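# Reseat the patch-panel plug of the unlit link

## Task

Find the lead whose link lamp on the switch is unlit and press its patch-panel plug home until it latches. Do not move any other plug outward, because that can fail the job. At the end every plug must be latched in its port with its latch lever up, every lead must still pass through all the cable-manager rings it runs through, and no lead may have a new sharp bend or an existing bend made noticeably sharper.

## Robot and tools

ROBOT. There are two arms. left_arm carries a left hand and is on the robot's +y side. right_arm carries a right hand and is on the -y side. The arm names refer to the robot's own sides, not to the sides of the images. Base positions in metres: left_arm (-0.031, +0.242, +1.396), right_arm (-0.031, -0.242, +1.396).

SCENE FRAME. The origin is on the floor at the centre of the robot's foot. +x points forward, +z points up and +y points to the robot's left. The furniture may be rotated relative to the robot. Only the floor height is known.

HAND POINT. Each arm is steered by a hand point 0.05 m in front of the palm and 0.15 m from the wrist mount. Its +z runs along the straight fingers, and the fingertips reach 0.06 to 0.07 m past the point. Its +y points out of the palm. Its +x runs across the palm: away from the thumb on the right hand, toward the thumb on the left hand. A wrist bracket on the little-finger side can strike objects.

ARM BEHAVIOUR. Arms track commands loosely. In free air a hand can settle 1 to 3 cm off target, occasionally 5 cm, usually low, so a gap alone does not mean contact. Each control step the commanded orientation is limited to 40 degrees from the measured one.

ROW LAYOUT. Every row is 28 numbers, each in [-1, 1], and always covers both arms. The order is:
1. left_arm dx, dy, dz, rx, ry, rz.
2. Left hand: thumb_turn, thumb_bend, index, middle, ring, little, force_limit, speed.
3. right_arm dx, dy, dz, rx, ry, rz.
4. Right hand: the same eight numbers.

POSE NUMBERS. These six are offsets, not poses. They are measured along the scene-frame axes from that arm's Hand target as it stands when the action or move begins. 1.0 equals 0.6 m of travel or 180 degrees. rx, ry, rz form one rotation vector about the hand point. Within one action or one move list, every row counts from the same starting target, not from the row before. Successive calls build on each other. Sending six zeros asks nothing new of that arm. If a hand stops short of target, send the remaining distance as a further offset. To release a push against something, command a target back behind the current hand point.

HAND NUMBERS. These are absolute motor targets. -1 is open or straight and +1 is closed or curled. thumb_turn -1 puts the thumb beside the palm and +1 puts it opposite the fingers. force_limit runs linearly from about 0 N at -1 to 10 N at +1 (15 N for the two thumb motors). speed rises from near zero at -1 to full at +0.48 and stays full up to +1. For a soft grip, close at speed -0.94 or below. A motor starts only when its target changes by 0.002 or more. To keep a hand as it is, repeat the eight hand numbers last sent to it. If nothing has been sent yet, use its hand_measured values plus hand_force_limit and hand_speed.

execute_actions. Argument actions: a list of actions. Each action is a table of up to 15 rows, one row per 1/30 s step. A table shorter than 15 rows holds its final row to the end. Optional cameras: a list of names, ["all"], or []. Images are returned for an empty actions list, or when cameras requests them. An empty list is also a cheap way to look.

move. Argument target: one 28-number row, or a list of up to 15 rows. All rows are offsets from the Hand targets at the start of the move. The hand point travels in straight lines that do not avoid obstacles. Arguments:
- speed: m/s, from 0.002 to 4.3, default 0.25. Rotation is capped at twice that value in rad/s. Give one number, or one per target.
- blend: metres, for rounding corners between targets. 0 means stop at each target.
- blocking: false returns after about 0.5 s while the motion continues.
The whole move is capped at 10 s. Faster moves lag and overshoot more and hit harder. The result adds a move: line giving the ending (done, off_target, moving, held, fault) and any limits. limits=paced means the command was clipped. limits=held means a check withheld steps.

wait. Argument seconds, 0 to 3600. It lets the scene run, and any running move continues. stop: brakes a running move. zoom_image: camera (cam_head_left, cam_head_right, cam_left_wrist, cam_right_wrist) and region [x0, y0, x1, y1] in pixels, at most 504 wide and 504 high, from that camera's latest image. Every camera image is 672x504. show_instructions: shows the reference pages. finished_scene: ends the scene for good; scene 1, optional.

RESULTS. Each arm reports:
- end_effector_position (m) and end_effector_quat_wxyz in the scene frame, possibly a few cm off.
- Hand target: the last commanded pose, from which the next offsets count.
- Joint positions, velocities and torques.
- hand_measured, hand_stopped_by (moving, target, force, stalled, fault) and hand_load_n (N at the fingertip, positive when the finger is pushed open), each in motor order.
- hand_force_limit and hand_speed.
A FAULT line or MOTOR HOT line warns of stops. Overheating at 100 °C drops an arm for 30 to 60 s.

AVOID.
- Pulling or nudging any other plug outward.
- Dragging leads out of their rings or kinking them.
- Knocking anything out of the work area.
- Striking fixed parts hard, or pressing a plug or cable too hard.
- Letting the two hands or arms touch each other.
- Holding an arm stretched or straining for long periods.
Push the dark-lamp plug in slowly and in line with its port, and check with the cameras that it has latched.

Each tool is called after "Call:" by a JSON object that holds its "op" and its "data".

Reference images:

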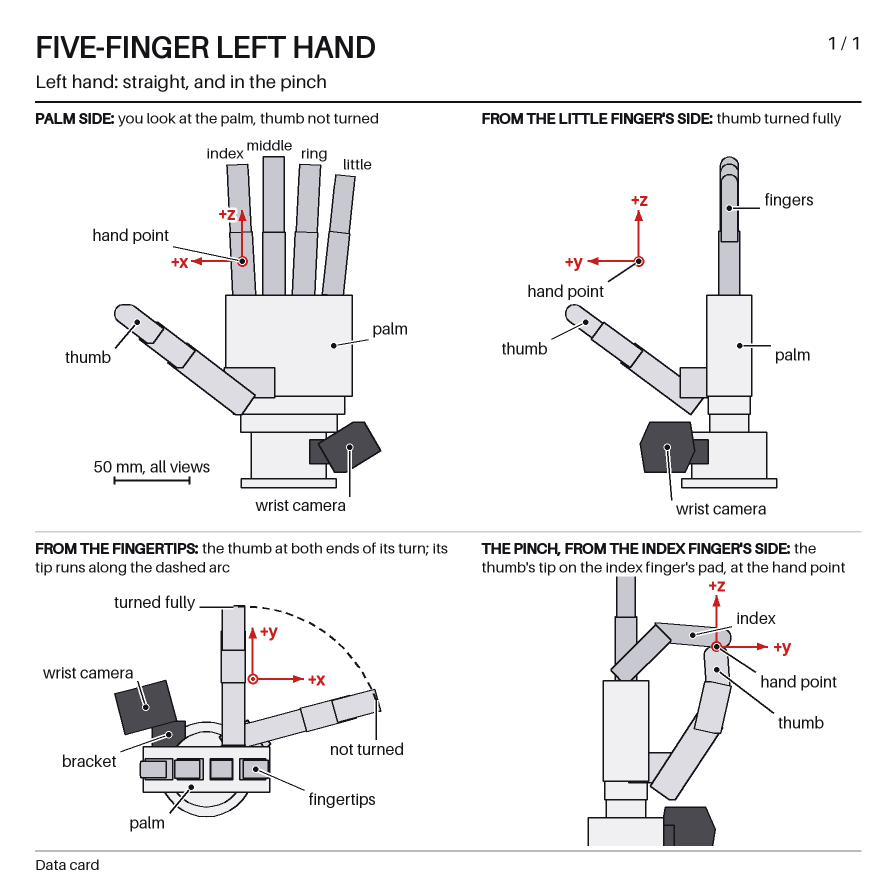

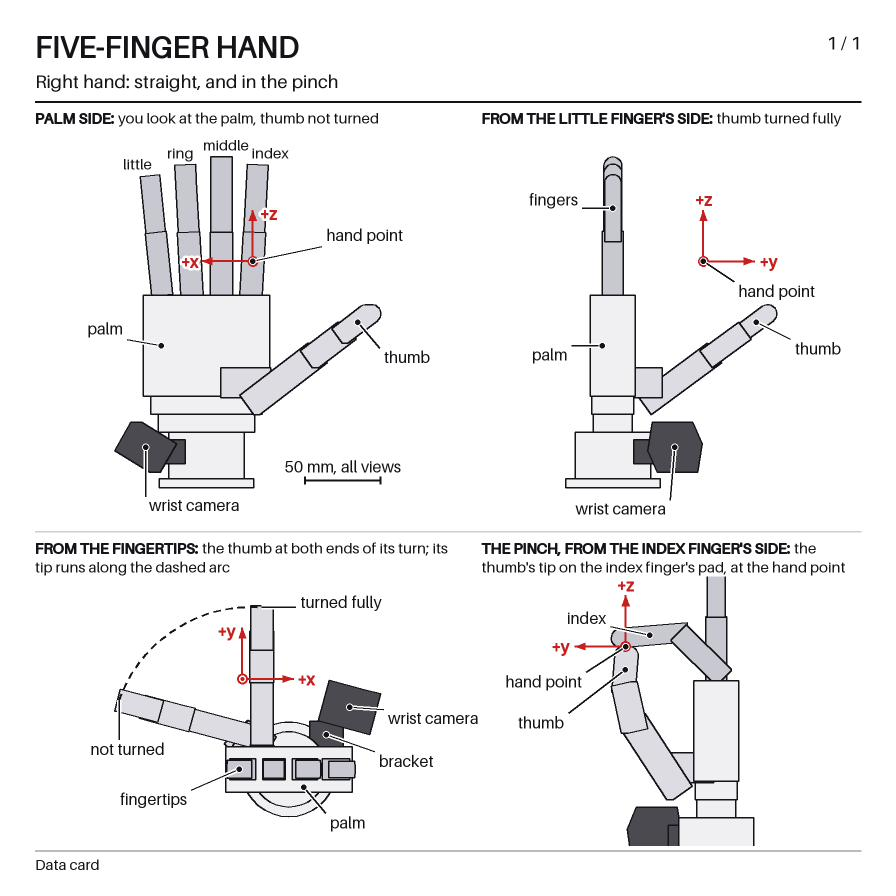

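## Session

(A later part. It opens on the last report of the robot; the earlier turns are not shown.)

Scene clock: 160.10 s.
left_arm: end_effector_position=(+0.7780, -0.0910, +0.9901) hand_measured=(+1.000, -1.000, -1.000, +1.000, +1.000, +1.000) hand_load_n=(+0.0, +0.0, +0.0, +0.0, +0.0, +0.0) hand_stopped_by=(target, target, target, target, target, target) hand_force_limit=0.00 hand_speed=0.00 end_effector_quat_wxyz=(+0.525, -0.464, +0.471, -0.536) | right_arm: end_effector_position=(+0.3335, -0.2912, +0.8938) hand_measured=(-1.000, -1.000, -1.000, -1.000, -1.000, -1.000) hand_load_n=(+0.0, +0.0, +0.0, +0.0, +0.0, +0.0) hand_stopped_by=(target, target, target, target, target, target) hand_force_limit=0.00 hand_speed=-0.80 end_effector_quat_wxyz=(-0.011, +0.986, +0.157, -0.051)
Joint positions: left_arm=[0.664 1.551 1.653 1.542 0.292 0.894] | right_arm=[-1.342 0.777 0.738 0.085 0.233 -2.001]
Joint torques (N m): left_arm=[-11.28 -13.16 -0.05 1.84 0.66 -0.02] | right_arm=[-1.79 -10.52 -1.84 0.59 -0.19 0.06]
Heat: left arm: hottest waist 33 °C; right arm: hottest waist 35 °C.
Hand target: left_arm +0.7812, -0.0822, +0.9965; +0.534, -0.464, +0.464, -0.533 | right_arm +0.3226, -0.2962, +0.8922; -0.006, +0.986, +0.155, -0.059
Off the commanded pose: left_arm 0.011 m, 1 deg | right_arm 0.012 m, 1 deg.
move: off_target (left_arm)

Call:
{"op": "move", "data": {"target": [[0.025,0.0,-0.004,0,0,0,1,-1,-1,1,1,1,0,0,0,0,0,0,0,0,-1,-1,-1,-1,-1,-1,0,-0.8]], "speed": 0.04, "cameras": ["cam_head_left","cam_head_right"]}}

Call:
{"op": "zoom_image", "data": {"camera": "cam_head_left", "region": [355, 110, 385, 140]}}

Call:
{"op": "zoom_image", "data": {"camera": "cam_head_right", "region": [280, 110, 310, 140]}}

Scene clock: 161.10 s.
left_arm: end_effector_position=(+0.7919, -0.0826, +0.9934) hand_measured=(+1.000, -1.000, -1.000, +1.000, +1.000, +1.000) hand_load_n=(+0.0, +0.0, +0.0, +0.0, +0.0, +0.0) hand_stopped_by=(target, target, target, target, target, target) hand_force_limit=0.00 hand_speed=0.00 end_effector_quat_wxyz=(+0.535, -0.463, +0.464, -0.533) | right_arm: end_effector_position=(+0.3335, -0.2912, +0.8938) hand_measured=(-1.000, -1.000, -1.000, -1.000, -1.000, -1.000) hand_load_n=(+0.0, +0.0, +0.0, +0.0, +0.5, +0.0) hand_stopped_by=(target, target, target, target, target, target) hand_force_limit=0.00 hand_speed=-0.80 end_effector_quat_wxyz=(-0.011, +0.986, +0.157, -0.051)
Joint positions: left_arm=[0.664 1.551 1.688 1.534 0.292 0.894] | right_arm=[-1.342 0.777 0.738 0.085 0.233 -2.001]
Joint torques (N m): left_arm=[-10.58 -12.1 1.2 0.29 0.65 -0.02] | right_arm=[-1.61 -10.64 -1.84 0.61 -0.2 0.05]
Heat: left arm: hottest waist 33 °C; right arm: hottest waist 35 °C.
Hand target: left_arm +0.7962, -0.0822, +0.9941; +0.534, -0.464, +0.464, -0.533 | right_arm +0.3226, -0.2962, +0.8922; -0.006, +0.986, +0.155, -0.059
Off the commanded pose: left_arm 0.004 m, 0 deg | right_arm 0.012 m, 1 deg.
move: done

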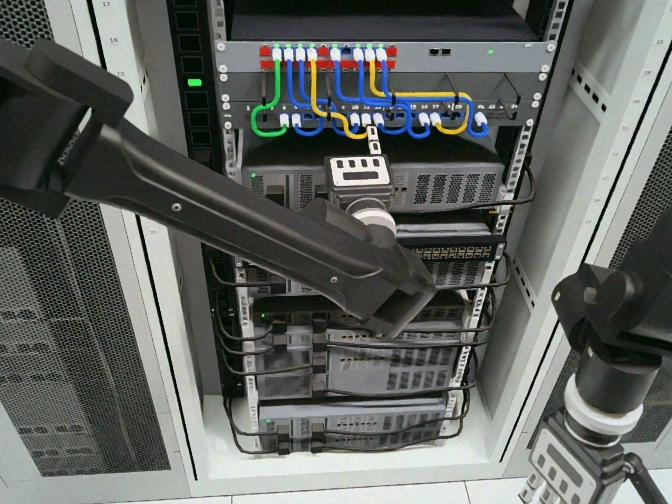

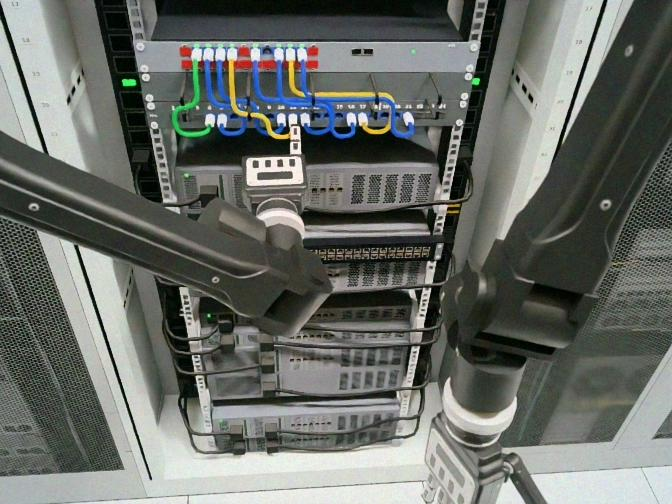

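Scaled by 16.800 from the camera's image (finer frame: 960x720).

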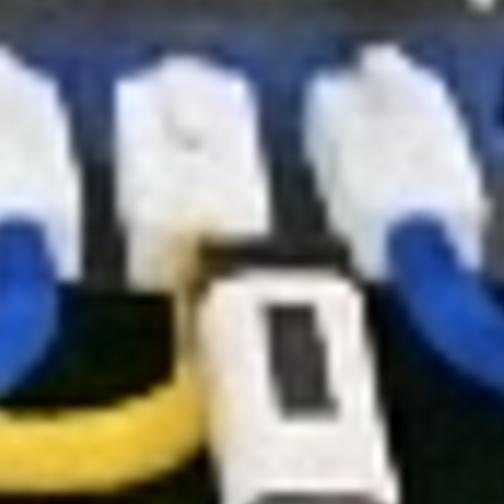

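Scaled by 16.800 from the camera's image (finer frame: 960x720).

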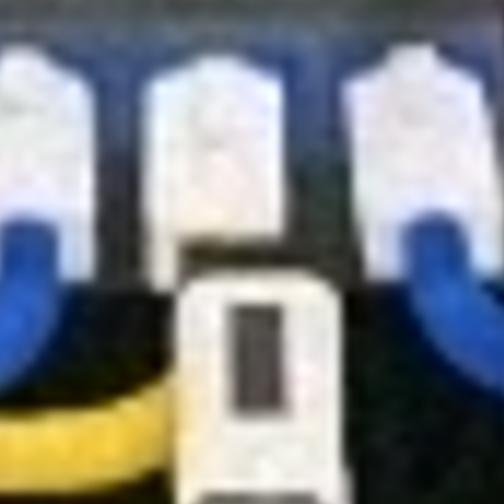

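Call:
{"op": "move", "data": {"target": [[-0.012,0.0,0.0,0,0,0,1,-1,-1,1,1,1,0,0,0,0,0,0,0,0,-1,-1,-1,-1,-1,-1,0,-0.8],[-0.012,-0.013,-0.010,0,0,0,1,-1,-1,1,1,1,0,0,0,0,0,0,0,0,-1,-1,-1,-1,-1,-1,0,-0.8]], "speed": 0.04, "cameras": []}}

Scene clock: 162.77 s.
left_arm: end_effector_position=(+0.7909, -0.0859, +0.9910) hand_measured=(+1.000, -1.000, -1.000, +1.000, +1.000, +1.000) hand_load_n=(+0.0, +0.0, +0.0, +0.0, +0.0, +0.0) hand_stopped_by=(target, target, target, target, target, target) hand_force_limit=0.00 hand_speed=0.00 end_effector_quat_wxyz=(+0.534, -0.463, +0.464, -0.533) | right_arm: end_effector_position=(+0.3335, -0.2912, +0.8938) hand_measured=(-1.000, -1.000, -1.000, -1.000, -1.000, -1.000) hand_load_n=(+0.0, +0.0, +0.0, +0.0, +0.5, +0.0) hand_stopped_by=(target, target, target, target, target, target) hand_force_limit=0.00 hand_speed=-0.80 end_effector_quat_wxyz=(-0.011, +0.986, +0.157, -0.051)
Joint positions: left_arm=[0.664 1.561 1.697 1.533 0.292 0.894] | right_arm=[-1.342 0.777 0.738 0.085 0.233 -2.001]
Joint torques (N m): left_arm=[-10.4 -11.87 1.29 1.1 0.67 -0.05] | right_arm=[-1.73 -10.64 -1.83 0.57 -0.19 0.06]
Heat: left arm: hottest waist 33 °C; right arm: hottest waist 35 °C.
Hand target: left_arm +0.7888, -0.0902, +0.9879; +0.534, -0.464, +0.464, -0.533 | right_arm +0.3226, -0.2962, +0.8922; -0.006, +0.986, +0.155, -0.059
Off the commanded pose: left_arm 0.005 m, 0 deg | right_arm 0.012 m, 1 deg.
move: done

Call:
{"op": "move", "data": {"target": [[0.0,-0.008,-0.005,0,0,0,1,-1,-1,1,1,1,0,0,0,0,0,0,0,0,-1,-1,-1,-1,-1,-1,0,-0.8]], "speed": 0.04, "cameras": []}}

Scene clock: 163.50 s.
left_arm: end_effector_position=(+0.7888, -0.0924, +0.9866) hand_measured=(+1.000, -1.000, -1.000, +1.000, +1.000, +1.000) hand_load_n=(+0.0, +0.0, +0.0, +0.0, +0.0, +0.0) hand_stopped_by=(target, target, target, target, target, target) hand_force_limit=0.00 hand_speed=0.00 end_effector_quat_wxyz=(+0.534, -0.463, +0.464, -0.534) | right_arm: end_effector_position=(+0.3335, -0.2912, +0.8938) hand_measured=(-1.000, -1.000, -1.000, -1.000, -1.000, -1.000) hand_load_n=(+0.0, +0.0, +0.0, +0.0, +0.0, -0.5) hand_stopped_by=(target, target, target, target, target, target) hand_force_limit=0.00 hand_speed=-0.80 end_effector_quat_wxyz=(-0.011, +0.986, +0.157, -0.051)
Joint positions: left_arm=[0.664 1.58 1.714 1.533 0.292 0.894] | right_arm=[-1.342 0.777 0.738 0.085 0.233 -2.001]
Joint torques (N m): left_arm=[-10.75 -11.4 1.63 0.81 0.64 -0.03] | right_arm=[-1.61 -10.52 -1.84 0.55 -0.2 0.05]
Heat: left arm: hottest waist 33 °C; right arm: hottest waist 35 °C.
Hand target: left_arm +0.7888, -0.0950, +0.9849; +0.534, -0.464, +0.464, -0.533 | right_arm +0.3226, -0.2962, +0.8922; -0.006, +0.986, +0.155, -0.059
Off the commanded pose: left_arm 0.003 m, 0 deg | right_arm 0.012 m, 1 deg.
move: done

Call:
{"op": "move", "data": {"target": [[0.016,0.0,0.0,0,0,0,1,-1,-1,1,1,1,0,0,0,0,0,0,0,0,-1,-1,-1,-1,-1,-1,0,-0.8]], "speed": 0.04, "cameras": []}}

Scene clock: 164.40 s.
left_arm: end_effector_position=(+0.7981, -0.0893, +0.9869) hand_measured=(+1.000, -1.000, -1.000, +1.000, +1.000, +1.000) hand_load_n=(+0.0, +0.0, +0.0, +0.0, +0.0, +0.0) hand_stopped_by=(target, target, target, target, target, target) hand_force_limit=0.00 hand_speed=0.00 end_effector_quat_wxyz=(+0.537, -0.463, +0.462, -0.533) | right_arm: end_effector_position=(+0.3335, -0.2912, +0.8938) hand_measured=(-1.000, -1.000, -1.000, -1.000, -1.000, -1.000) hand_load_n=(+0.0, -0.5, +0.0, +0.0, +0.0, +0.0) hand_stopped_by=(target, target, target, target, target, target) hand_force_limit=0.00 hand_speed=-0.80 end_effector_quat_wxyz=(-0.011, +0.986, +0.157, -0.051)
Joint positions: left_arm=[0.664 1.583 1.741 1.517 0.293 0.894] | right_arm=[-1.342 0.777 0.738 0.085 0.233 -2.001]
Joint torques (N m): left_arm=[-11.63 -11.16 1.68 0.53 0.64 0.02] | right_arm=[-1.67 -10.46 -1.85 0.59 -0.21 0.04]
Heat: left arm: hottest waist 33 °C; right arm: hottest waist 35 °C.
Hand target: left_arm +0.7984, -0.0950, +0.9850; +0.534, -0.464, +0.464, -0.533 | right_arm +0.3226, -0.2962, +0.8922; -0.006, +0.986, +0.155, -0.059
Off the commanded pose: left_arm 0.006 m, 1 deg | right_arm 0.012 m, 1 deg.
move: done

Call:
{"op": "move", "data": {"target": [[0.013,-0.002,0.002,0,0,0,1,-1,-1,1,1,1,0,0,0,0,0,0,0,0,-1,-1,-1,-1,-1,-1,0,-0.8]], "speed": 0.03, "cameras": ["cam_head_left","cam_head_right"]}}

Call:
{"op": "zoom_image", "data": {"camera": "cam_head_left", "region": [355, 110, 385, 140]}}

Call:
{"op": "zoom_image", "data": {"camera": "cam_head_right", "region": [280, 110, 310, 140]}}

Scene clock: 165.17 s.
left_arm: end_effector_position=(+0.8050, -0.0894, +0.9853) hand_measured=(+1.000, -1.000, -1.000, +1.000, +1.000, +1.000) hand_load_n=(+0.0, +0.0, +0.0, +0.0, +0.0, +0.0) hand_stopped_by=(target, target, target, target, target, target) hand_force_limit=0.00 hand_speed=0.00 end_effector_quat_wxyz=(+0.536, -0.463, +0.463, -0.533) | right_arm: end_effector_position=(+0.3335, -0.2912, +0.8938) hand_measured=(-1.000, -1.000, -1.000, -1.000, -1.000, -1.000) hand_load_n=(+0.0, +0.0, +0.0, +0.0, +0.0, +0.0) hand_stopped_by=(target, target, target, target, target, target) hand_force_limit=0.00 hand_speed=-0.80 end_effector_quat_wxyz=(-0.011, +0.986, +0.157, -0.051)
Joint positions: left_arm=[0.664 1.587 1.765 1.495 0.293 0.894] | right_arm=[-1.342 0.777 0.738 0.085 0.233 -2.001]
Joint torques (N m): left_arm=[-12.57 -11.81 1.84 0.47 0.68 0.06] | right_arm=[-1.61 -10.64 -1.83 0.58 -0.19 0.05]
Heat: left arm: hottest waist 33 °C; right arm: hottest waist 35 °C.
Hand target: left_arm +0.8063, -0.0961, +0.9862; +0.534, -0.464, +0.464, -0.533 | right_arm +0.3226, -0.2962, +0.8922; -0.006, +0.986, +0.155, -0.059
Off the commanded pose: left_arm 0.007 m, 0 deg | right_arm 0.012 m, 1 deg.
move: done

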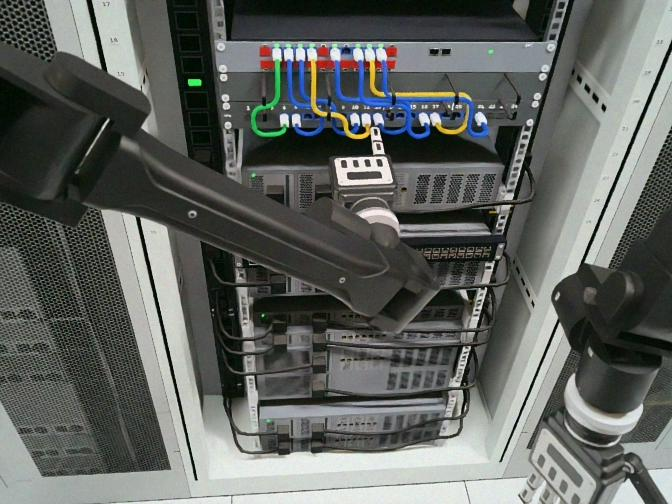

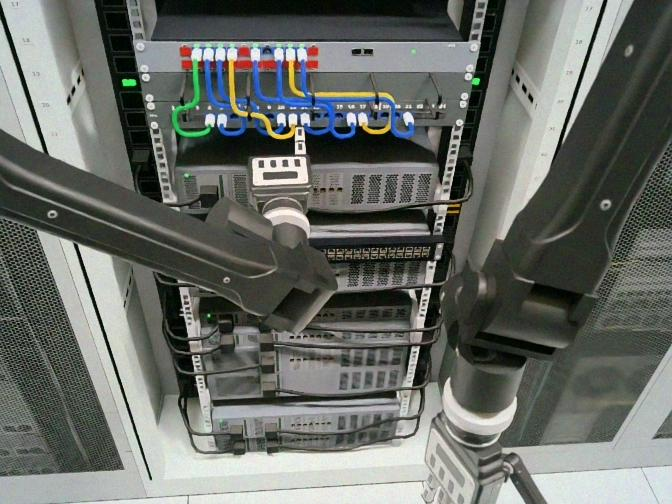

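Scaled by 16.800 from the camera's image (finer frame: 960x720).

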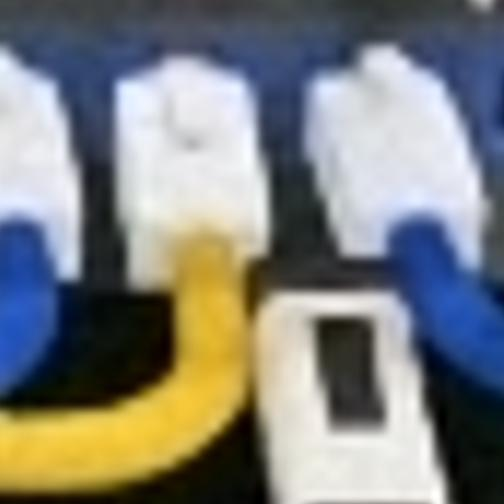

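Scaled by 16.800 from the camera's image (finer frame: 960x720).

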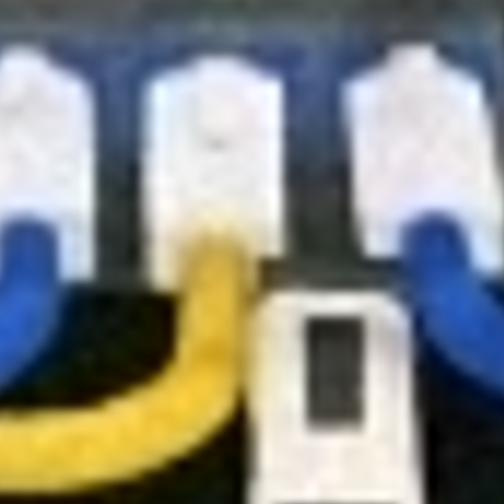

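Call:
{"op": "move", "data": {"target": [[0.025,0.008,0.006,0,0,0,1,-1,-1,1,1,1,0,0,0,0,0,0,0,0,-1,-1,-1,-1,-1,-1,0,-0.8]], "speed": 0.02, "cameras": ["cam_head_left","cam_head_right"]}}

Call:
{"op": "zoom_image", "data": {"camera": "cam_head_left", "region": [355, 110, 385, 140]}}

Call:
{"op": "zoom_image", "data": {"camera": "cam_head_right", "region": [280, 110, 310, 140]}}

Scene clock: 166.30 s.
left_arm: end_effector_position=(+0.8093, -0.0896, +0.9835) hand_measured=(+1.000, -1.000, -1.000, +1.000, +1.000, +1.000) hand_load_n=(+0.0, +0.0, +0.0, +0.0, +0.0, +0.0) hand_stopped_by=(target, target, target, target, target, target) hand_force_limit=0.00 hand_speed=0.00 end_effector_quat_wxyz=(+0.533, -0.464, +0.465, -0.533) | right_arm: end_effector_position=(+0.3335, -0.2912, +0.8938) hand_measured=(-1.000, -1.000, -1.000, -1.000, -1.000, -1.000) hand_load_n=(+0.0, +0.0, +0.0, +0.0, +0.0, +0.0) hand_stopped_by=(target, target, target, target, target, target) hand_force_limit=0.00 hand_speed=-0.80 end_effector_quat_wxyz=(-0.011, +0.986, +0.157, -0.051)
Joint positions: left_arm=[0.664 1.587 1.777 1.474 0.29 0.894] | right_arm=[-1.342 0.777 0.738 0.085 0.233 -2.001]
Joint torques (N m): left_arm=[-11.99 -13.57 3.03 -0.13 0.77 0.13] | right_arm=[-1.61 -10.7 -1.84 0.59 -0.19 0.05]
Heat: left arm: hottest waist 33 °C; right arm: hottest waist 35 °C.
Hand target: left_arm +0.8213, -0.0913, +0.9898; +0.534, -0.464, +0.464, -0.533 | right_arm +0.3226, -0.2962, +0.8922; -0.006, +0.986, +0.155, -0.059
Off the commanded pose: left_arm 0.014 m, 0 deg | right_arm 0.012 m, 1 deg.
move: off_target (left_arm)

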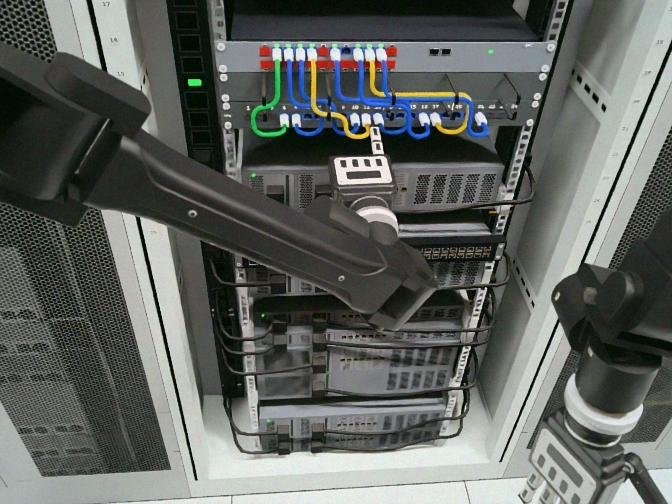

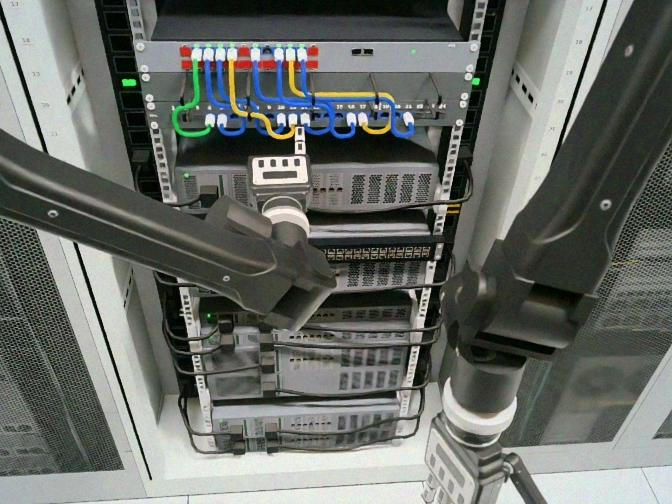

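Scaled by 16.800 from the camera's image (finer frame: 960x720).

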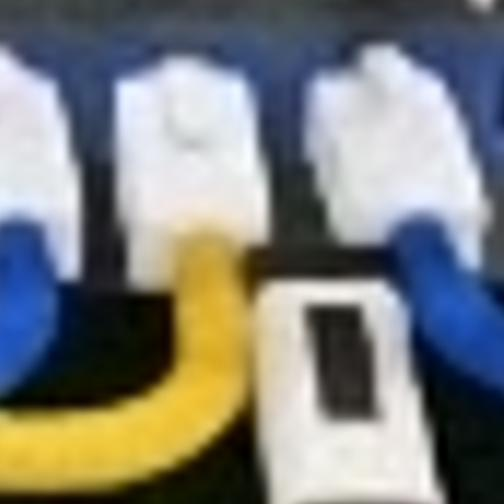

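Scaled by 16.800 from the camera's image (finer frame: 960x720).

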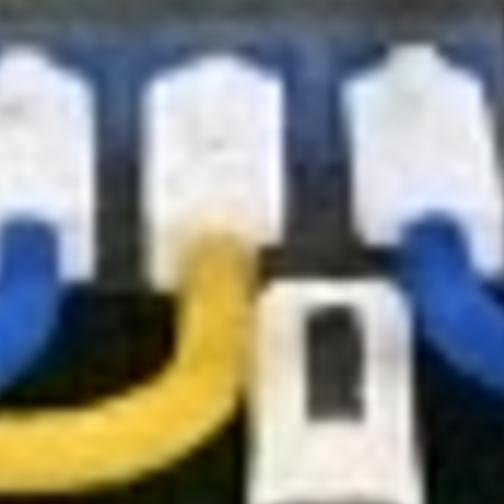

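Call:
{"op": "move", "data": {"target": [[-0.010,0.006,0.012,0,0,0,1,-1,-1,1,1,1,0,0,0,0,0,0,0,0,-1,-1,-1,-1,-1,-1,0,-0.8]], "speed": 0.03, "cameras": []}}

Scene clock: 167.27 s.
left_arm: end_effector_position=(+0.8082, -0.0890, +0.9857) hand_measured=(+1.000, -1.000, -1.000, +1.000, +1.000, +1.000) hand_load_n=(+0.0, +0.0, -0.5, +0.0, +0.0, +0.0) hand_stopped_by=(target, target, target, target, target, target) hand_force_limit=0.00 hand_speed=0.00 end_effector_quat_wxyz=(+0.533, -0.463, +0.468, -0.532) | right_arm: end_effector_position=(+0.3335, -0.2912, +0.8938) hand_measured=(-1.000, -1.000, -1.000, -1.000, -1.000, -1.000) hand_load_n=(+0.0, +0.0, +0.0, +0.0, +0.0, +0.0) hand_stopped_by=(target, target, target, target, target, target) hand_force_limit=0.00 hand_speed=-0.80 end_effector_quat_wxyz=(-0.011, +0.986, +0.157, -0.051)
Joint positions: left_arm=[0.661 1.578 1.764 1.474 0.291 0.903] | right_arm=[-1.342 0.777 0.738 0.085 0.233 -2.001]
Joint torques (N m): left_arm=[-11.81 -13.74 0.57 0.62 0.78 0.11] | right_arm=[-1.73 -10.64 -1.81 0.58 -0.21 0.06]
Heat: left arm: hottest waist 33 °C; right arm: hottest waist 35 °C.
Hand target: left_arm +0.8154, -0.0876, +0.9970; +0.534, -0.464, +0.464, -0.533 | right_arm +0.3226, -0.2962, +0.8922; -0.006, +0.986, +0.155, -0.059
Off the commanded pose: left_arm 0.013 m, 0 deg | right_arm 0.012 m, 1 deg.
move: off_target (left_arm)

Call:
{"op": "move", "data": {"target": [[0.05,0.007,0.010,0,0,0,1,-1,-1,1,1,1,0,0,0,0,0,0,0,0,-1,-1,-1,-1,-1,-1,0,-0.8]], "speed": 0.03, "cameras": ["cam_head_left","cam_head_right"]}}

Call:
{"op": "zoom_image", "data": {"camera": "cam_head_left", "region": [355, 110, 385, 140]}}

Call:
{"op": "zoom_image", "data": {"camera": "cam_head_right", "region": [280, 110, 310, 140]}}

Scene clock: 168.70 s.
left_arm: end_effector_position=(+0.8100, -0.0900, +0.9837) hand_measured=(+1.000, -1.000, -1.000, +1.000, +1.000, +1.000) hand_load_n=(+0.5, +0.0, +0.5, +0.0, +0.0, +0.0) hand_stopped_by=(target, target, target, target, target, target) hand_force_limit=0.00 hand_speed=0.00 end_effector_quat_wxyz=(+0.528, -0.464, +0.472, -0.532) | right_arm: end_effector_position=(+0.3335, -0.2912, +0.8938) hand_measured=(-1.000, -1.000, -1.000, -1.000, -1.000, -1.000) hand_load_n=(+0.0, +0.0, +0.0, +0.0, +0.0, +0.0) hand_stopped_by=(target, target, target, target, target, target) hand_force_limit=0.00 hand_speed=-0.80 end_effector_quat_wxyz=(-0.011, +0.986, +0.157, -0.051)
Joint positions: left_arm=[0.661 1.576 1.767 1.456 0.287 0.906] | right_arm=[-1.342 0.777 0.738 0.085 0.233 -2.001]
Joint torques (N m): left_arm=[-13.98 -15.15 4.98 -1.54 0.95 0.18] | right_arm=[-1.79 -10.58 -1.84 0.57 -0.2 0.04]
Heat: left arm: hottest waist 33 °C; right arm: hottest waist 35 °C.
Hand target: left_arm +0.8454, -0.0834, +1.0030; +0.534, -0.464, +0.464, -0.533 | right_arm +0.3226, -0.2962, +0.8922; -0.006, +0.986, +0.155, -0.059
Off the commanded pose: left_arm 0.041 m, 1 deg | right_arm 0.012 m, 1 deg.
move: off_target (left_arm)

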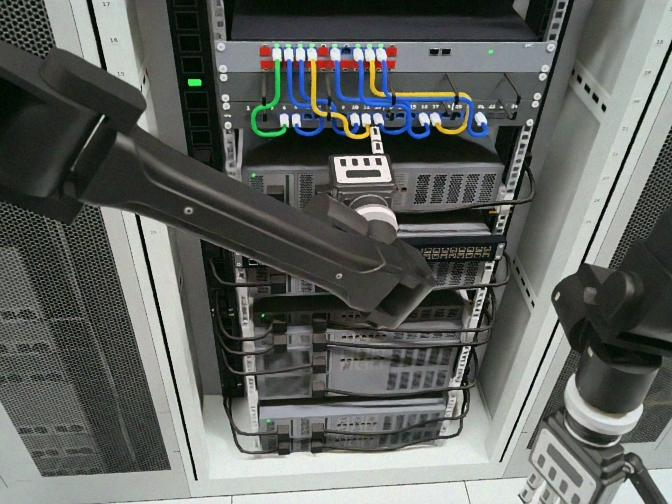

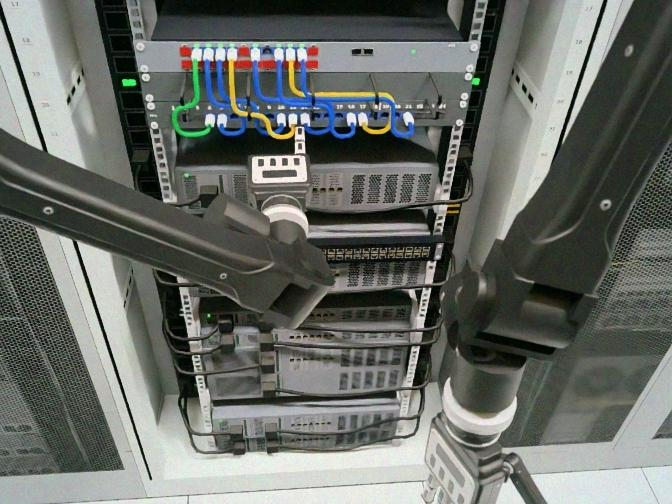

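Scaled by 16.800 from the camera's image (finer frame: 960x720).

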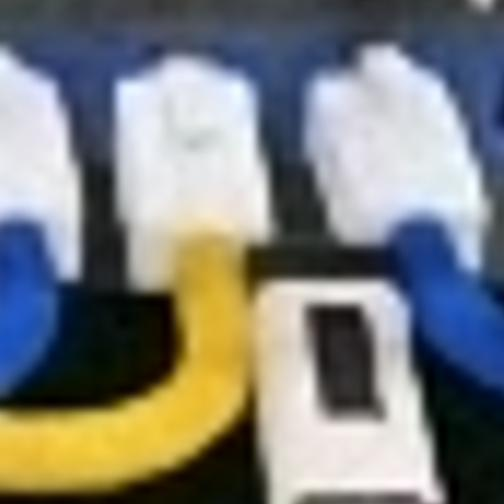

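Scaled by 16.800 from the camera's image (finer frame: 960x720).

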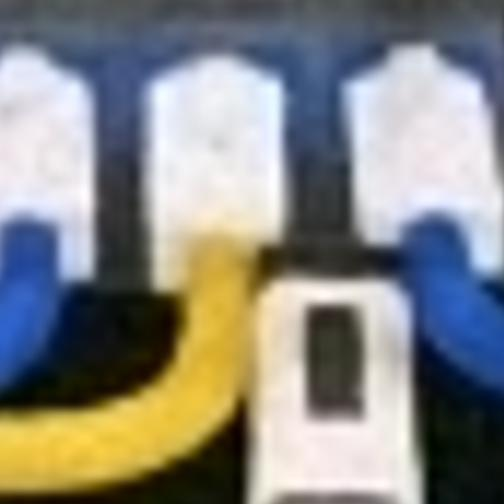

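Call:
{"op": "move", "data": {"target": [[-0.055,-0.006,-0.002,0,0,0,1,-1,-1,1,1,1,0,0,0,0,0,0,0,0,-1,-1,-1,-1,-1,-1,0,-0.8],[-0.055,0.002,0.008,0,0,0,1,-1,-1,1,1,1,0,0,0,0,0,0,0,0,-1,-1,-1,-1,-1,-1,0,-0.8]], "speed": 0.04, "cameras": []}}

Scene clock: 170.60 s.
left_arm: end_effector_position=(+0.8049, -0.0883, +0.9911) hand_measured=(+1.000, -1.000, -1.000, +1.000, +1.000, +1.000) hand_load_n=(+0.0, +0.0, -1.0, -0.5, +0.0, +0.0) hand_stopped_by=(target, target, target, target, target, target) hand_force_limit=0.00 hand_speed=0.00 end_effector_quat_wxyz=(+0.523, -0.464, +0.476, -0.533) | right_arm: end_effector_position=(+0.3335, -0.2912, +0.8938) hand_measured=(-1.000, -1.000, -1.000, -1.000, -1.000, -1.000) hand_load_n=(+0.0, +0.0, +0.0, +0.0, +0.0, +0.0) hand_stopped_by=(target, target, target, target, target, target) hand_force_limit=0.00 hand_speed=-0.80 end_effector_quat_wxyz=(-0.011, +0.986, +0.157, -0.051)
Joint positions: left_arm=[0.652 1.547 1.719 1.46 0.288 0.916] | right_arm=[-1.342 0.777 0.738 0.085 0.233 -2.001]
Joint torques (N m): left_arm=[-12.45 -13.57 0.38 1.65 0.95 0.05] | right_arm=[-1.79 -10.46 -1.84 0.61 -0.19 0.05]
Heat: left arm: hottest waist 33 °C; right arm: hottest waist 35 °C.
Hand target: left_arm +0.8123, -0.0823, +1.0077; +0.534, -0.464, +0.464, -0.533 | right_arm +0.3226, -0.2962, +0.8922; -0.006, +0.986, +0.155, -0.059
Off the commanded pose: left_arm 0.019 m, 2 deg | right_arm 0.012 m, 1 deg.
move: off_target (left_arm)

Call:
{"op": "move", "data": {"target": [[0.025,0.004,-0.004,0,0,0,1,-1,-1,1,1,1,0,0,0,0,0,0,0,0,-1,-1,-1,-1,-1,-1,0,-0.8]], "speed": 0.03, "cameras": ["cam_head_left","cam_head_right"]}}

Call:
{"op": "zoom_image", "data": {"camera": "cam_head_left", "region": [355, 110, 385, 140]}}

Call:
{"op": "zoom_image", "data": {"camera": "cam_head_right", "region": [280, 110, 310, 140]}}

Scene clock: 171.53 s.
left_arm: end_effector_position=(+0.8087, -0.0869, +0.9925) hand_measured=(+1.000, -1.000, -1.000, +1.000, +1.000, +1.000) hand_load_n=(+0.0, +0.0, -0.5, +0.0, +0.0, +0.0) hand_stopped_by=(target, target, target, target, target, target) hand_force_limit=0.00 hand_speed=0.00 end_effector_quat_wxyz=(+0.525, -0.463, +0.474, -0.534) | right_arm: end_effector_position=(+0.3335, -0.2912, +0.8938) hand_measured=(-1.000, -1.000, -1.000, -1.000, -1.000, -1.000) hand_load_n=(-0.5, +0.0, +0.0, +0.0, +0.0, +0.0) hand_stopped_by=(target, target, target, target, target, target) hand_force_limit=0.00 hand_speed=-0.80 end_effector_quat_wxyz=(-0.011, +0.986, +0.157, -0.051)
Joint positions: left_arm=[0.652 1.547 1.728 1.454 0.291 0.916] | right_arm=[-1.342 0.777 0.738 0.085 0.233 -2.001]
Joint torques (N m): left_arm=[-12.28 -14.27 3.21 0.36 0.76 0.09] | right_arm=[-1.55 -10.64 -1.81 0.55 -0.19 0.04]
Heat: left arm: hottest waist 33 °C; right arm: hottest waist 35 °C.
Hand target: left_arm +0.8275, -0.0798, +1.0056; +0.534, -0.464, +0.464, -0.533 | right_arm +0.3226, -0.2962, +0.8922; -0.006, +0.986, +0.155, -0.059
Off the commanded pose: left_arm 0.024 m, 2 deg | right_arm 0.012 m, 1 deg.
move: off_target (left_arm)

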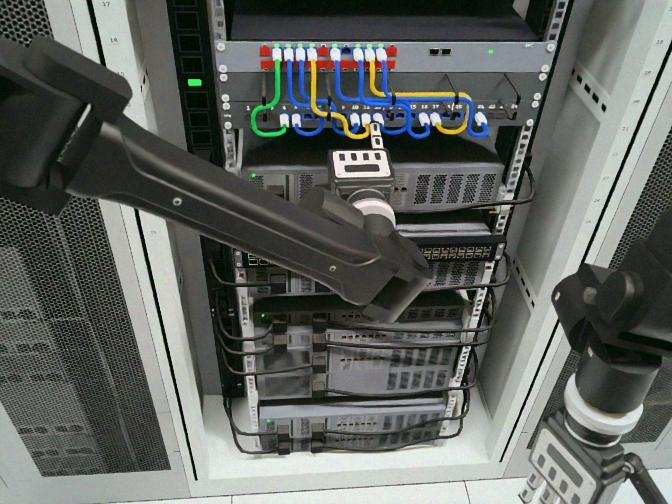

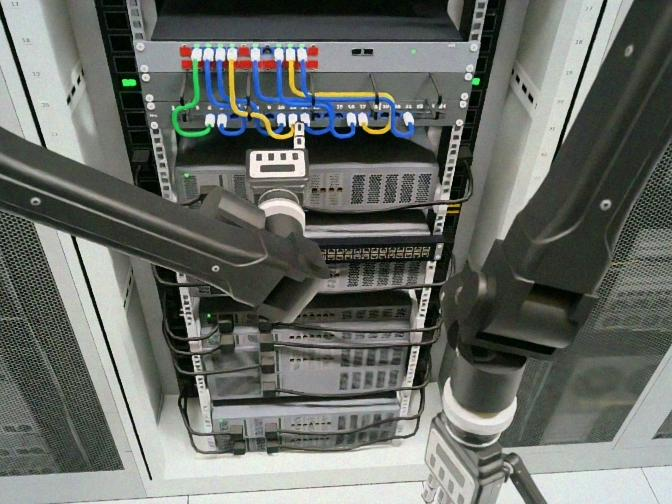

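Scaled by 16.800 from the camera's image (finer frame: 960x720).

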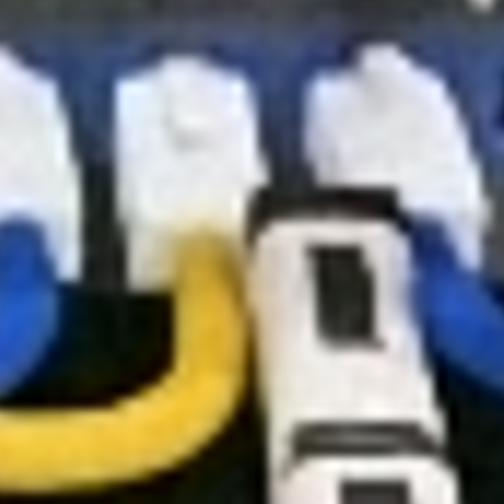

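Scaled by 16.800 from the camera's image (finer frame: 960x720).

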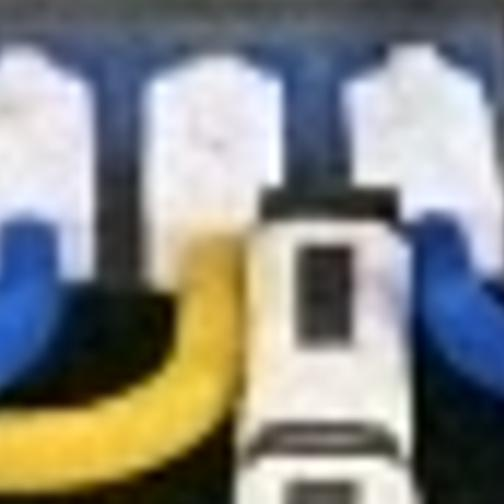

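Call:
{"op": "move", "data": {"target": [[-0.018,0.0,-0.006,0,0,0,1,-1,-1,1,1,1,0,0,0,0,0,0,0,0,-1,-1,-1,-1,-1,-1,0,-0.8],[-0.018,-0.004,-0.014,0,0,0,1,-1,-1,1,1,1,0,0,0,0,0,0,0,0,-1,-1,-1,-1,-1,-1,0,-0.8]], "speed": 0.04, "cameras": []}}

Scene clock: 172.53 s.
left_arm: end_effector_position=(+0.8082, -0.0877, +0.9920) hand_measured=(+1.000, -1.000, -1.000, +1.000, +1.000, +1.000) hand_load_n=(+0.0, +0.0, +0.0, +0.0, +0.0, +0.0) hand_stopped_by=(target, target, target, target, target, target) hand_force_limit=0.00 hand_speed=0.00 end_effector_quat_wxyz=(+0.525, -0.463, +0.475, -0.534) | right_arm: end_effector_position=(+0.3335, -0.2912, +0.8938) hand_measured=(-1.000, -1.000, -1.000, -1.000, -1.000, -1.000) hand_load_n=(+0.0, +0.0, +0.0, +0.0, +0.0, +0.0) hand_stopped_by=(target, target, target, target, target, target) hand_force_limit=0.00 hand_speed=-0.80 end_effector_quat_wxyz=(-0.011, +0.986, +0.157, -0.051)
Joint positions: left_arm=[0.652 1.548 1.728 1.454 0.291 0.916] | right_arm=[-1.342 0.777 0.738 0.085 0.233 -2.001]
Joint torques (N m): left_arm=[-11.05 -12.4 2.74 1.28 0.75 -0.06] | right_arm=[-1.73 -10.52 -1.87 0.54 -0.19 0.05]
Heat: left arm: hottest waist 33 °C; right arm: hottest waist 35 °C.
Hand target: left_arm +0.8166, -0.0822, +0.9972; +0.534, -0.464, +0.464, -0.533 | right_arm +0.3226, -0.2962, +0.8922; -0.006, +0.986, +0.155, -0.059
Off the commanded pose: left_arm 0.011 m, 2 deg | right_arm 0.012 m, 1 deg.
move: off_target (left_arm)

Call:
{"op": "move", "data": {"target": [[-0.008,-0.003,-0.010,0,0,0,1,-1,-1,1,1,1,0,0,0,0,0,0,0,0,-1,-1,-1,-1,-1,-1,0,-0.8]], "speed": 0.04, "cameras": []}}

Scene clock: 173.20 s.
left_arm: end_effector_position=(+0.8082, -0.0883, +0.9916) hand_measured=(+1.000, -1.000, -1.000, +1.000, +1.000, +1.000) hand_load_n=(+0.0, +0.5, +0.0, +0.0, +0.0, +0.0) hand_stopped_by=(target, target, target, target, target, target) hand_force_limit=0.00 hand_speed=0.00 end_effector_quat_wxyz=(+0.528, -0.463, +0.472, -0.533) | right_arm: end_effector_position=(+0.3335, -0.2912, +0.8938) hand_measured=(-1.000, -1.000, -1.000, -1.000, -1.000, -1.000) hand_load_n=(+0.0, +0.0, +0.0, +0.0, +0.0, +0.0) hand_stopped_by=(target, target, target, target, target, target) hand_force_limit=0.00 hand_speed=-0.80 end_effector_quat_wxyz=(-0.011, +0.986, +0.157, -0.051)
Joint positions: left_arm=[0.652 1.557 1.738 1.464 0.291 0.914] | right_arm=[-1.342 0.777 0.738 0.085 0.233 -2.001]
Joint torques (N m): left_arm=[-10.23 -11.87 2.19 1.43 0.7 -0.19] | right_arm=[-1.67 -10.52 -1.87 0.58 -0.2 0.05]
Heat: left arm: hottest waist 33 °C; right arm: hottest waist 35 °C.
Hand target: left_arm +0.8118, -0.0840, +0.9912; +0.534, -0.464, +0.464, -0.533 | right_arm +0.3226, -0.2962, +0.8922; -0.006, +0.986, +0.155, -0.059
Off the commanded pose: left_arm 0.006 m, 1 deg | right_arm 0.012 m, 1 deg.
move: done

Call:
{"op": "move", "data": {"target": [[-0.002,-0.005,-0.008,0,0,0,1,-1,-1,1,1,1,0,0,0,0,0,0,0,0,-1,-1,-1,-1,-1,-1,0,-0.8]], "speed": 0.04, "cameras": []}}

Scene clock: 173.97 s.
left_arm: end_effector_position=(+0.8084, -0.0892, +0.9890) hand_measured=(+1.000, -1.000, -1.000, +1.000, +1.000, +1.000) hand_load_n=(+0.0, +0.0, +0.0, +0.0, +0.0, +0.5) hand_stopped_by=(target, target, target, target, target, target) hand_force_limit=0.00 hand_speed=0.00 end_effector_quat_wxyz=(+0.530, -0.464, +0.469, -0.533) | right_arm: end_effector_position=(+0.3335, -0.2912, +0.8938) hand_measured=(-1.000, -1.000, -1.000, -1.000, -1.000, -1.000) hand_load_n=(+0.0, +0.0, +0.0, +0.0, +0.0, +0.0) hand_stopped_by=(target, target, target, target, target, target) hand_force_limit=0.00 hand_speed=-0.80 end_effector_quat_wxyz=(-0.011, +0.986, +0.157, -0.051)
Joint positions: left_arm=[0.655 1.569 1.752 1.47 0.29 0.908] | right_arm=[-1.342 0.777 0.738 0.085 0.233 -2.001]
Joint torques (N m): left_arm=[-9.88 -11.75 2.39 1.26 0.76 -0.14] | right_arm=[-1.79 -10.7 -1.84 0.54 -0.19 0.05]
Heat: left arm: hottest waist 33 °C; right arm: hottest waist 35 °C.
Hand target: left_arm +0.8105, -0.0871, +0.9863; +0.534, -0.464, +0.464, -0.533 | right_arm +0.3226, -0.2962, +0.8922; -0.006, +0.986, +0.155, -0.059
Off the commanded pose: left_arm 0.004 m, 1 deg | right_arm 0.012 m, 1 deg.
move: done

Call:
{"op": "move", "data": {"target": [[0.045,0.006,0.008,0,0,0,1,-1,-1,1,1,1,0,0,0,0,0,0,0,0,-1,-1,-1,-1,-1,-1,0,-0.8]], "speed": 0.03, "cameras": ["cam_head_left","cam_head_right"]}}

Call:
{"op": "zoom_image", "data": {"camera": "cam_head_left", "region": [355, 110, 385, 140]}}

Call:
{"op": "zoom_image", "data": {"camera": "cam_head_right", "region": [280, 110, 310, 140]}}

Scene clock: 175.27 s.
left_arm: end_effector_position=(+0.8114, -0.0899, +0.9883) hand_measured=(+1.000, -1.000, -1.000, +1.000, +1.000, +1.000) hand_load_n=(+0.0, +0.0, +0.5, +0.0, +0.0, +0.0) hand_stopped_by=(target, target, target, target, target, target) hand_force_limit=0.00 hand_speed=0.00 end_effector_quat_wxyz=(+0.534, -0.463, +0.466, -0.532) | right_arm: end_effector_position=(+0.3335, -0.2912, +0.8938) hand_measured=(-1.000, -1.000, -1.000, -1.000, -1.000, -1.000) hand_load_n=(+0.0, +0.0, +0.0, +0.0, +0.0, +0.0) hand_stopped_by=(target, target, target, target, target, target) hand_force_limit=0.00 hand_speed=-0.80 end_effector_quat_wxyz=(-0.011, +0.986, +0.157, -0.051)
Joint positions: left_arm=[0.655 1.579 1.772 1.469 0.291 0.907] | right_arm=[-1.342 0.777 0.738 0.085 0.233 -2.001]
Joint torques (N m): left_arm=[-11.11 -13.68 5.49 -1.28 0.72 -0.05] | right_arm=[-1.55 -10.64 -1.85 0.59 -0.2 0.06]
Heat: left arm: hottest waist 33 °C; right arm: hottest waist 35 °C.
Hand target: left_arm +0.8376, -0.0835, +0.9911; +0.534, -0.464, +0.464, -0.533 | right_arm +0.3226, -0.2962, +0.8922; -0.006, +0.986, +0.155, -0.059
Off the commanded pose: left_arm 0.027 m, 0 deg | right_arm 0.012 m, 1 deg.
move: off_target (left_arm)

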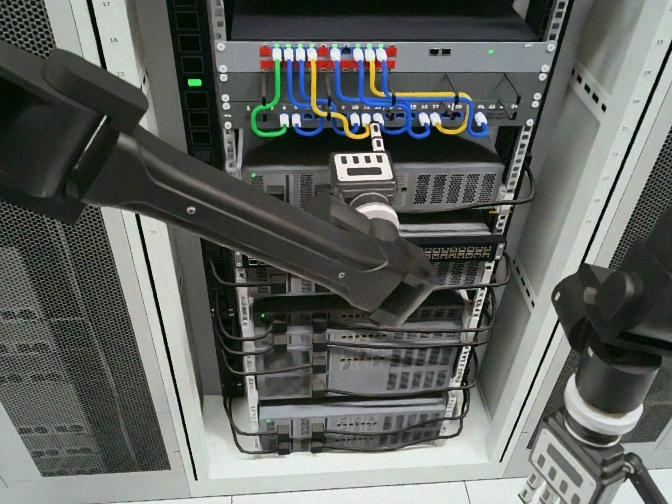

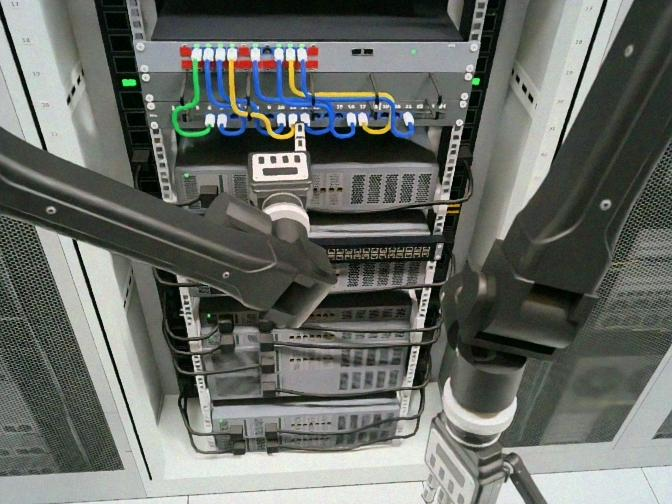

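Scaled by 16.800 from the camera's image (finer frame: 960x720).

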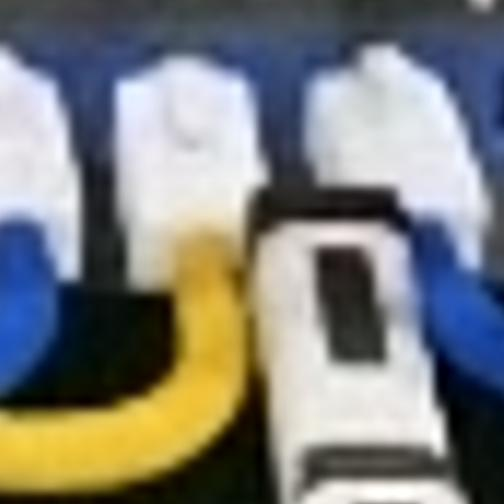

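Scaled by 16.800 from the camera's image (finer frame: 960x720).

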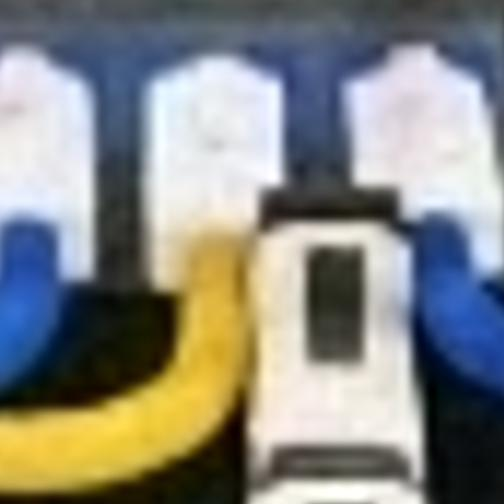

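Call:
{"op": "move", "data": {"target": [0.0333, 0.004, 0, 0, 0, 0, 1, -1, -1, 1, 1, 1, 0, 0, 0, 0, 0, 0, 0, 0, -1, -1, -1, -1, -1, -1, 0, -0.8], "speed": 0.03, "cameras": ["cam_head_left", "cam_head_right"]}}

Scene clock: 176.70 s.
left_arm: end_effector_position=(+0.8134, -0.0894, +0.9880) hand_measured=(+1.000, -1.000, -1.000, +1.000, +1.000, +1.000) hand_load_n=(+0.0, +0.0, +1.0, +0.0, +0.0, +0.0) hand_stopped_by=(target, target, target, target, target, target) hand_force_limit=0.00 hand_speed=0.00 end_effector_quat_wxyz=(+0.536, -0.461, +0.464, -0.534) | right_arm: end_effector_position=(+0.3335, -0.2912, +0.8938) hand_measured=(-1.000, -1.000, -1.000, -1.000, -1.000, -1.000) hand_load_n=(+0.5, +0.0, +0.0, +0.0, +0.0, +0.0) hand_stopped_by=(target, target, target, target, target, target) hand_force_limit=0.00 hand_speed=-0.80 end_effector_quat_wxyz=(-0.011, +0.986, +0.157, -0.051)
Joint positions: left_arm=[0.658 1.584 1.783 1.469 0.297 0.903] | right_arm=[-1.342 0.777 0.738 0.085 0.233 -2.001]
Joint torques (N m): left_arm=[-12.45 -13.51 7.94 -3.22 0.55 0.09] | right_arm=[-1.67 -10.46 -1.8 0.57 -0.19 0.04]
Heat: left arm: hottest waist 33 °C; right arm: hottest waist 35 °C.
Hand target: left_arm +0.8574, -0.0811, +0.9910; +0.534, -0.464, +0.464, -0.533 | right_arm +0.3226, -0.2962, +0.8922; -0.006, +0.986, +0.155, -0.059
Off the commanded pose: left_arm 0.045 m, 0 deg | right_arm 0.012 m, 1 deg.
move: off_target (left_arm)

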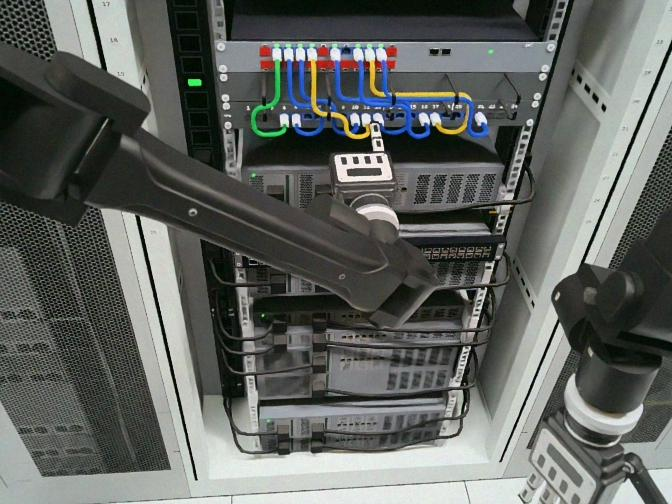

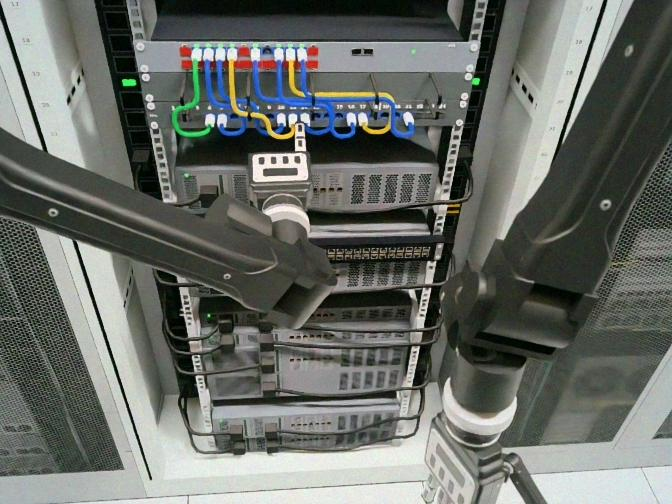

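Call:
{"op": "zoom_image", "data": {"camera": "cam_head_left", "region": [355, 110, 385, 140]}}

Call:
{"op": "zoom_image", "data": {"camera": "cam_head_right", "region": [280, 110, 310, 140]}}

Scaled by 16.800 from the camera's image (finer frame: 960x720).

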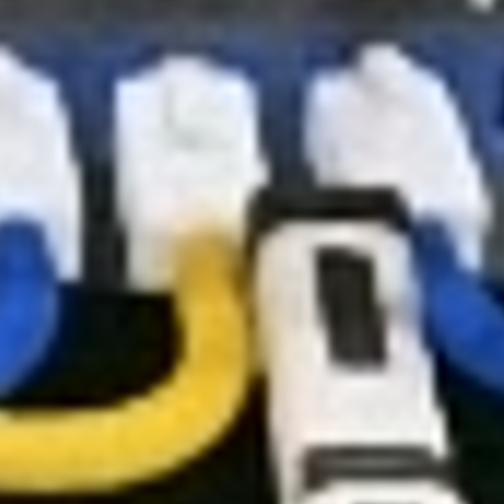

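Scaled by 16.800 from the camera's image (finer frame: 960x720).

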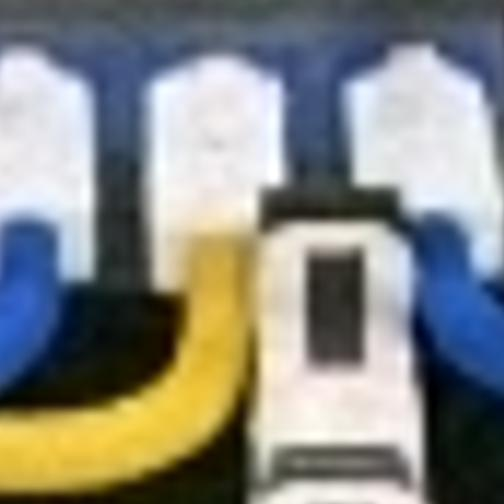

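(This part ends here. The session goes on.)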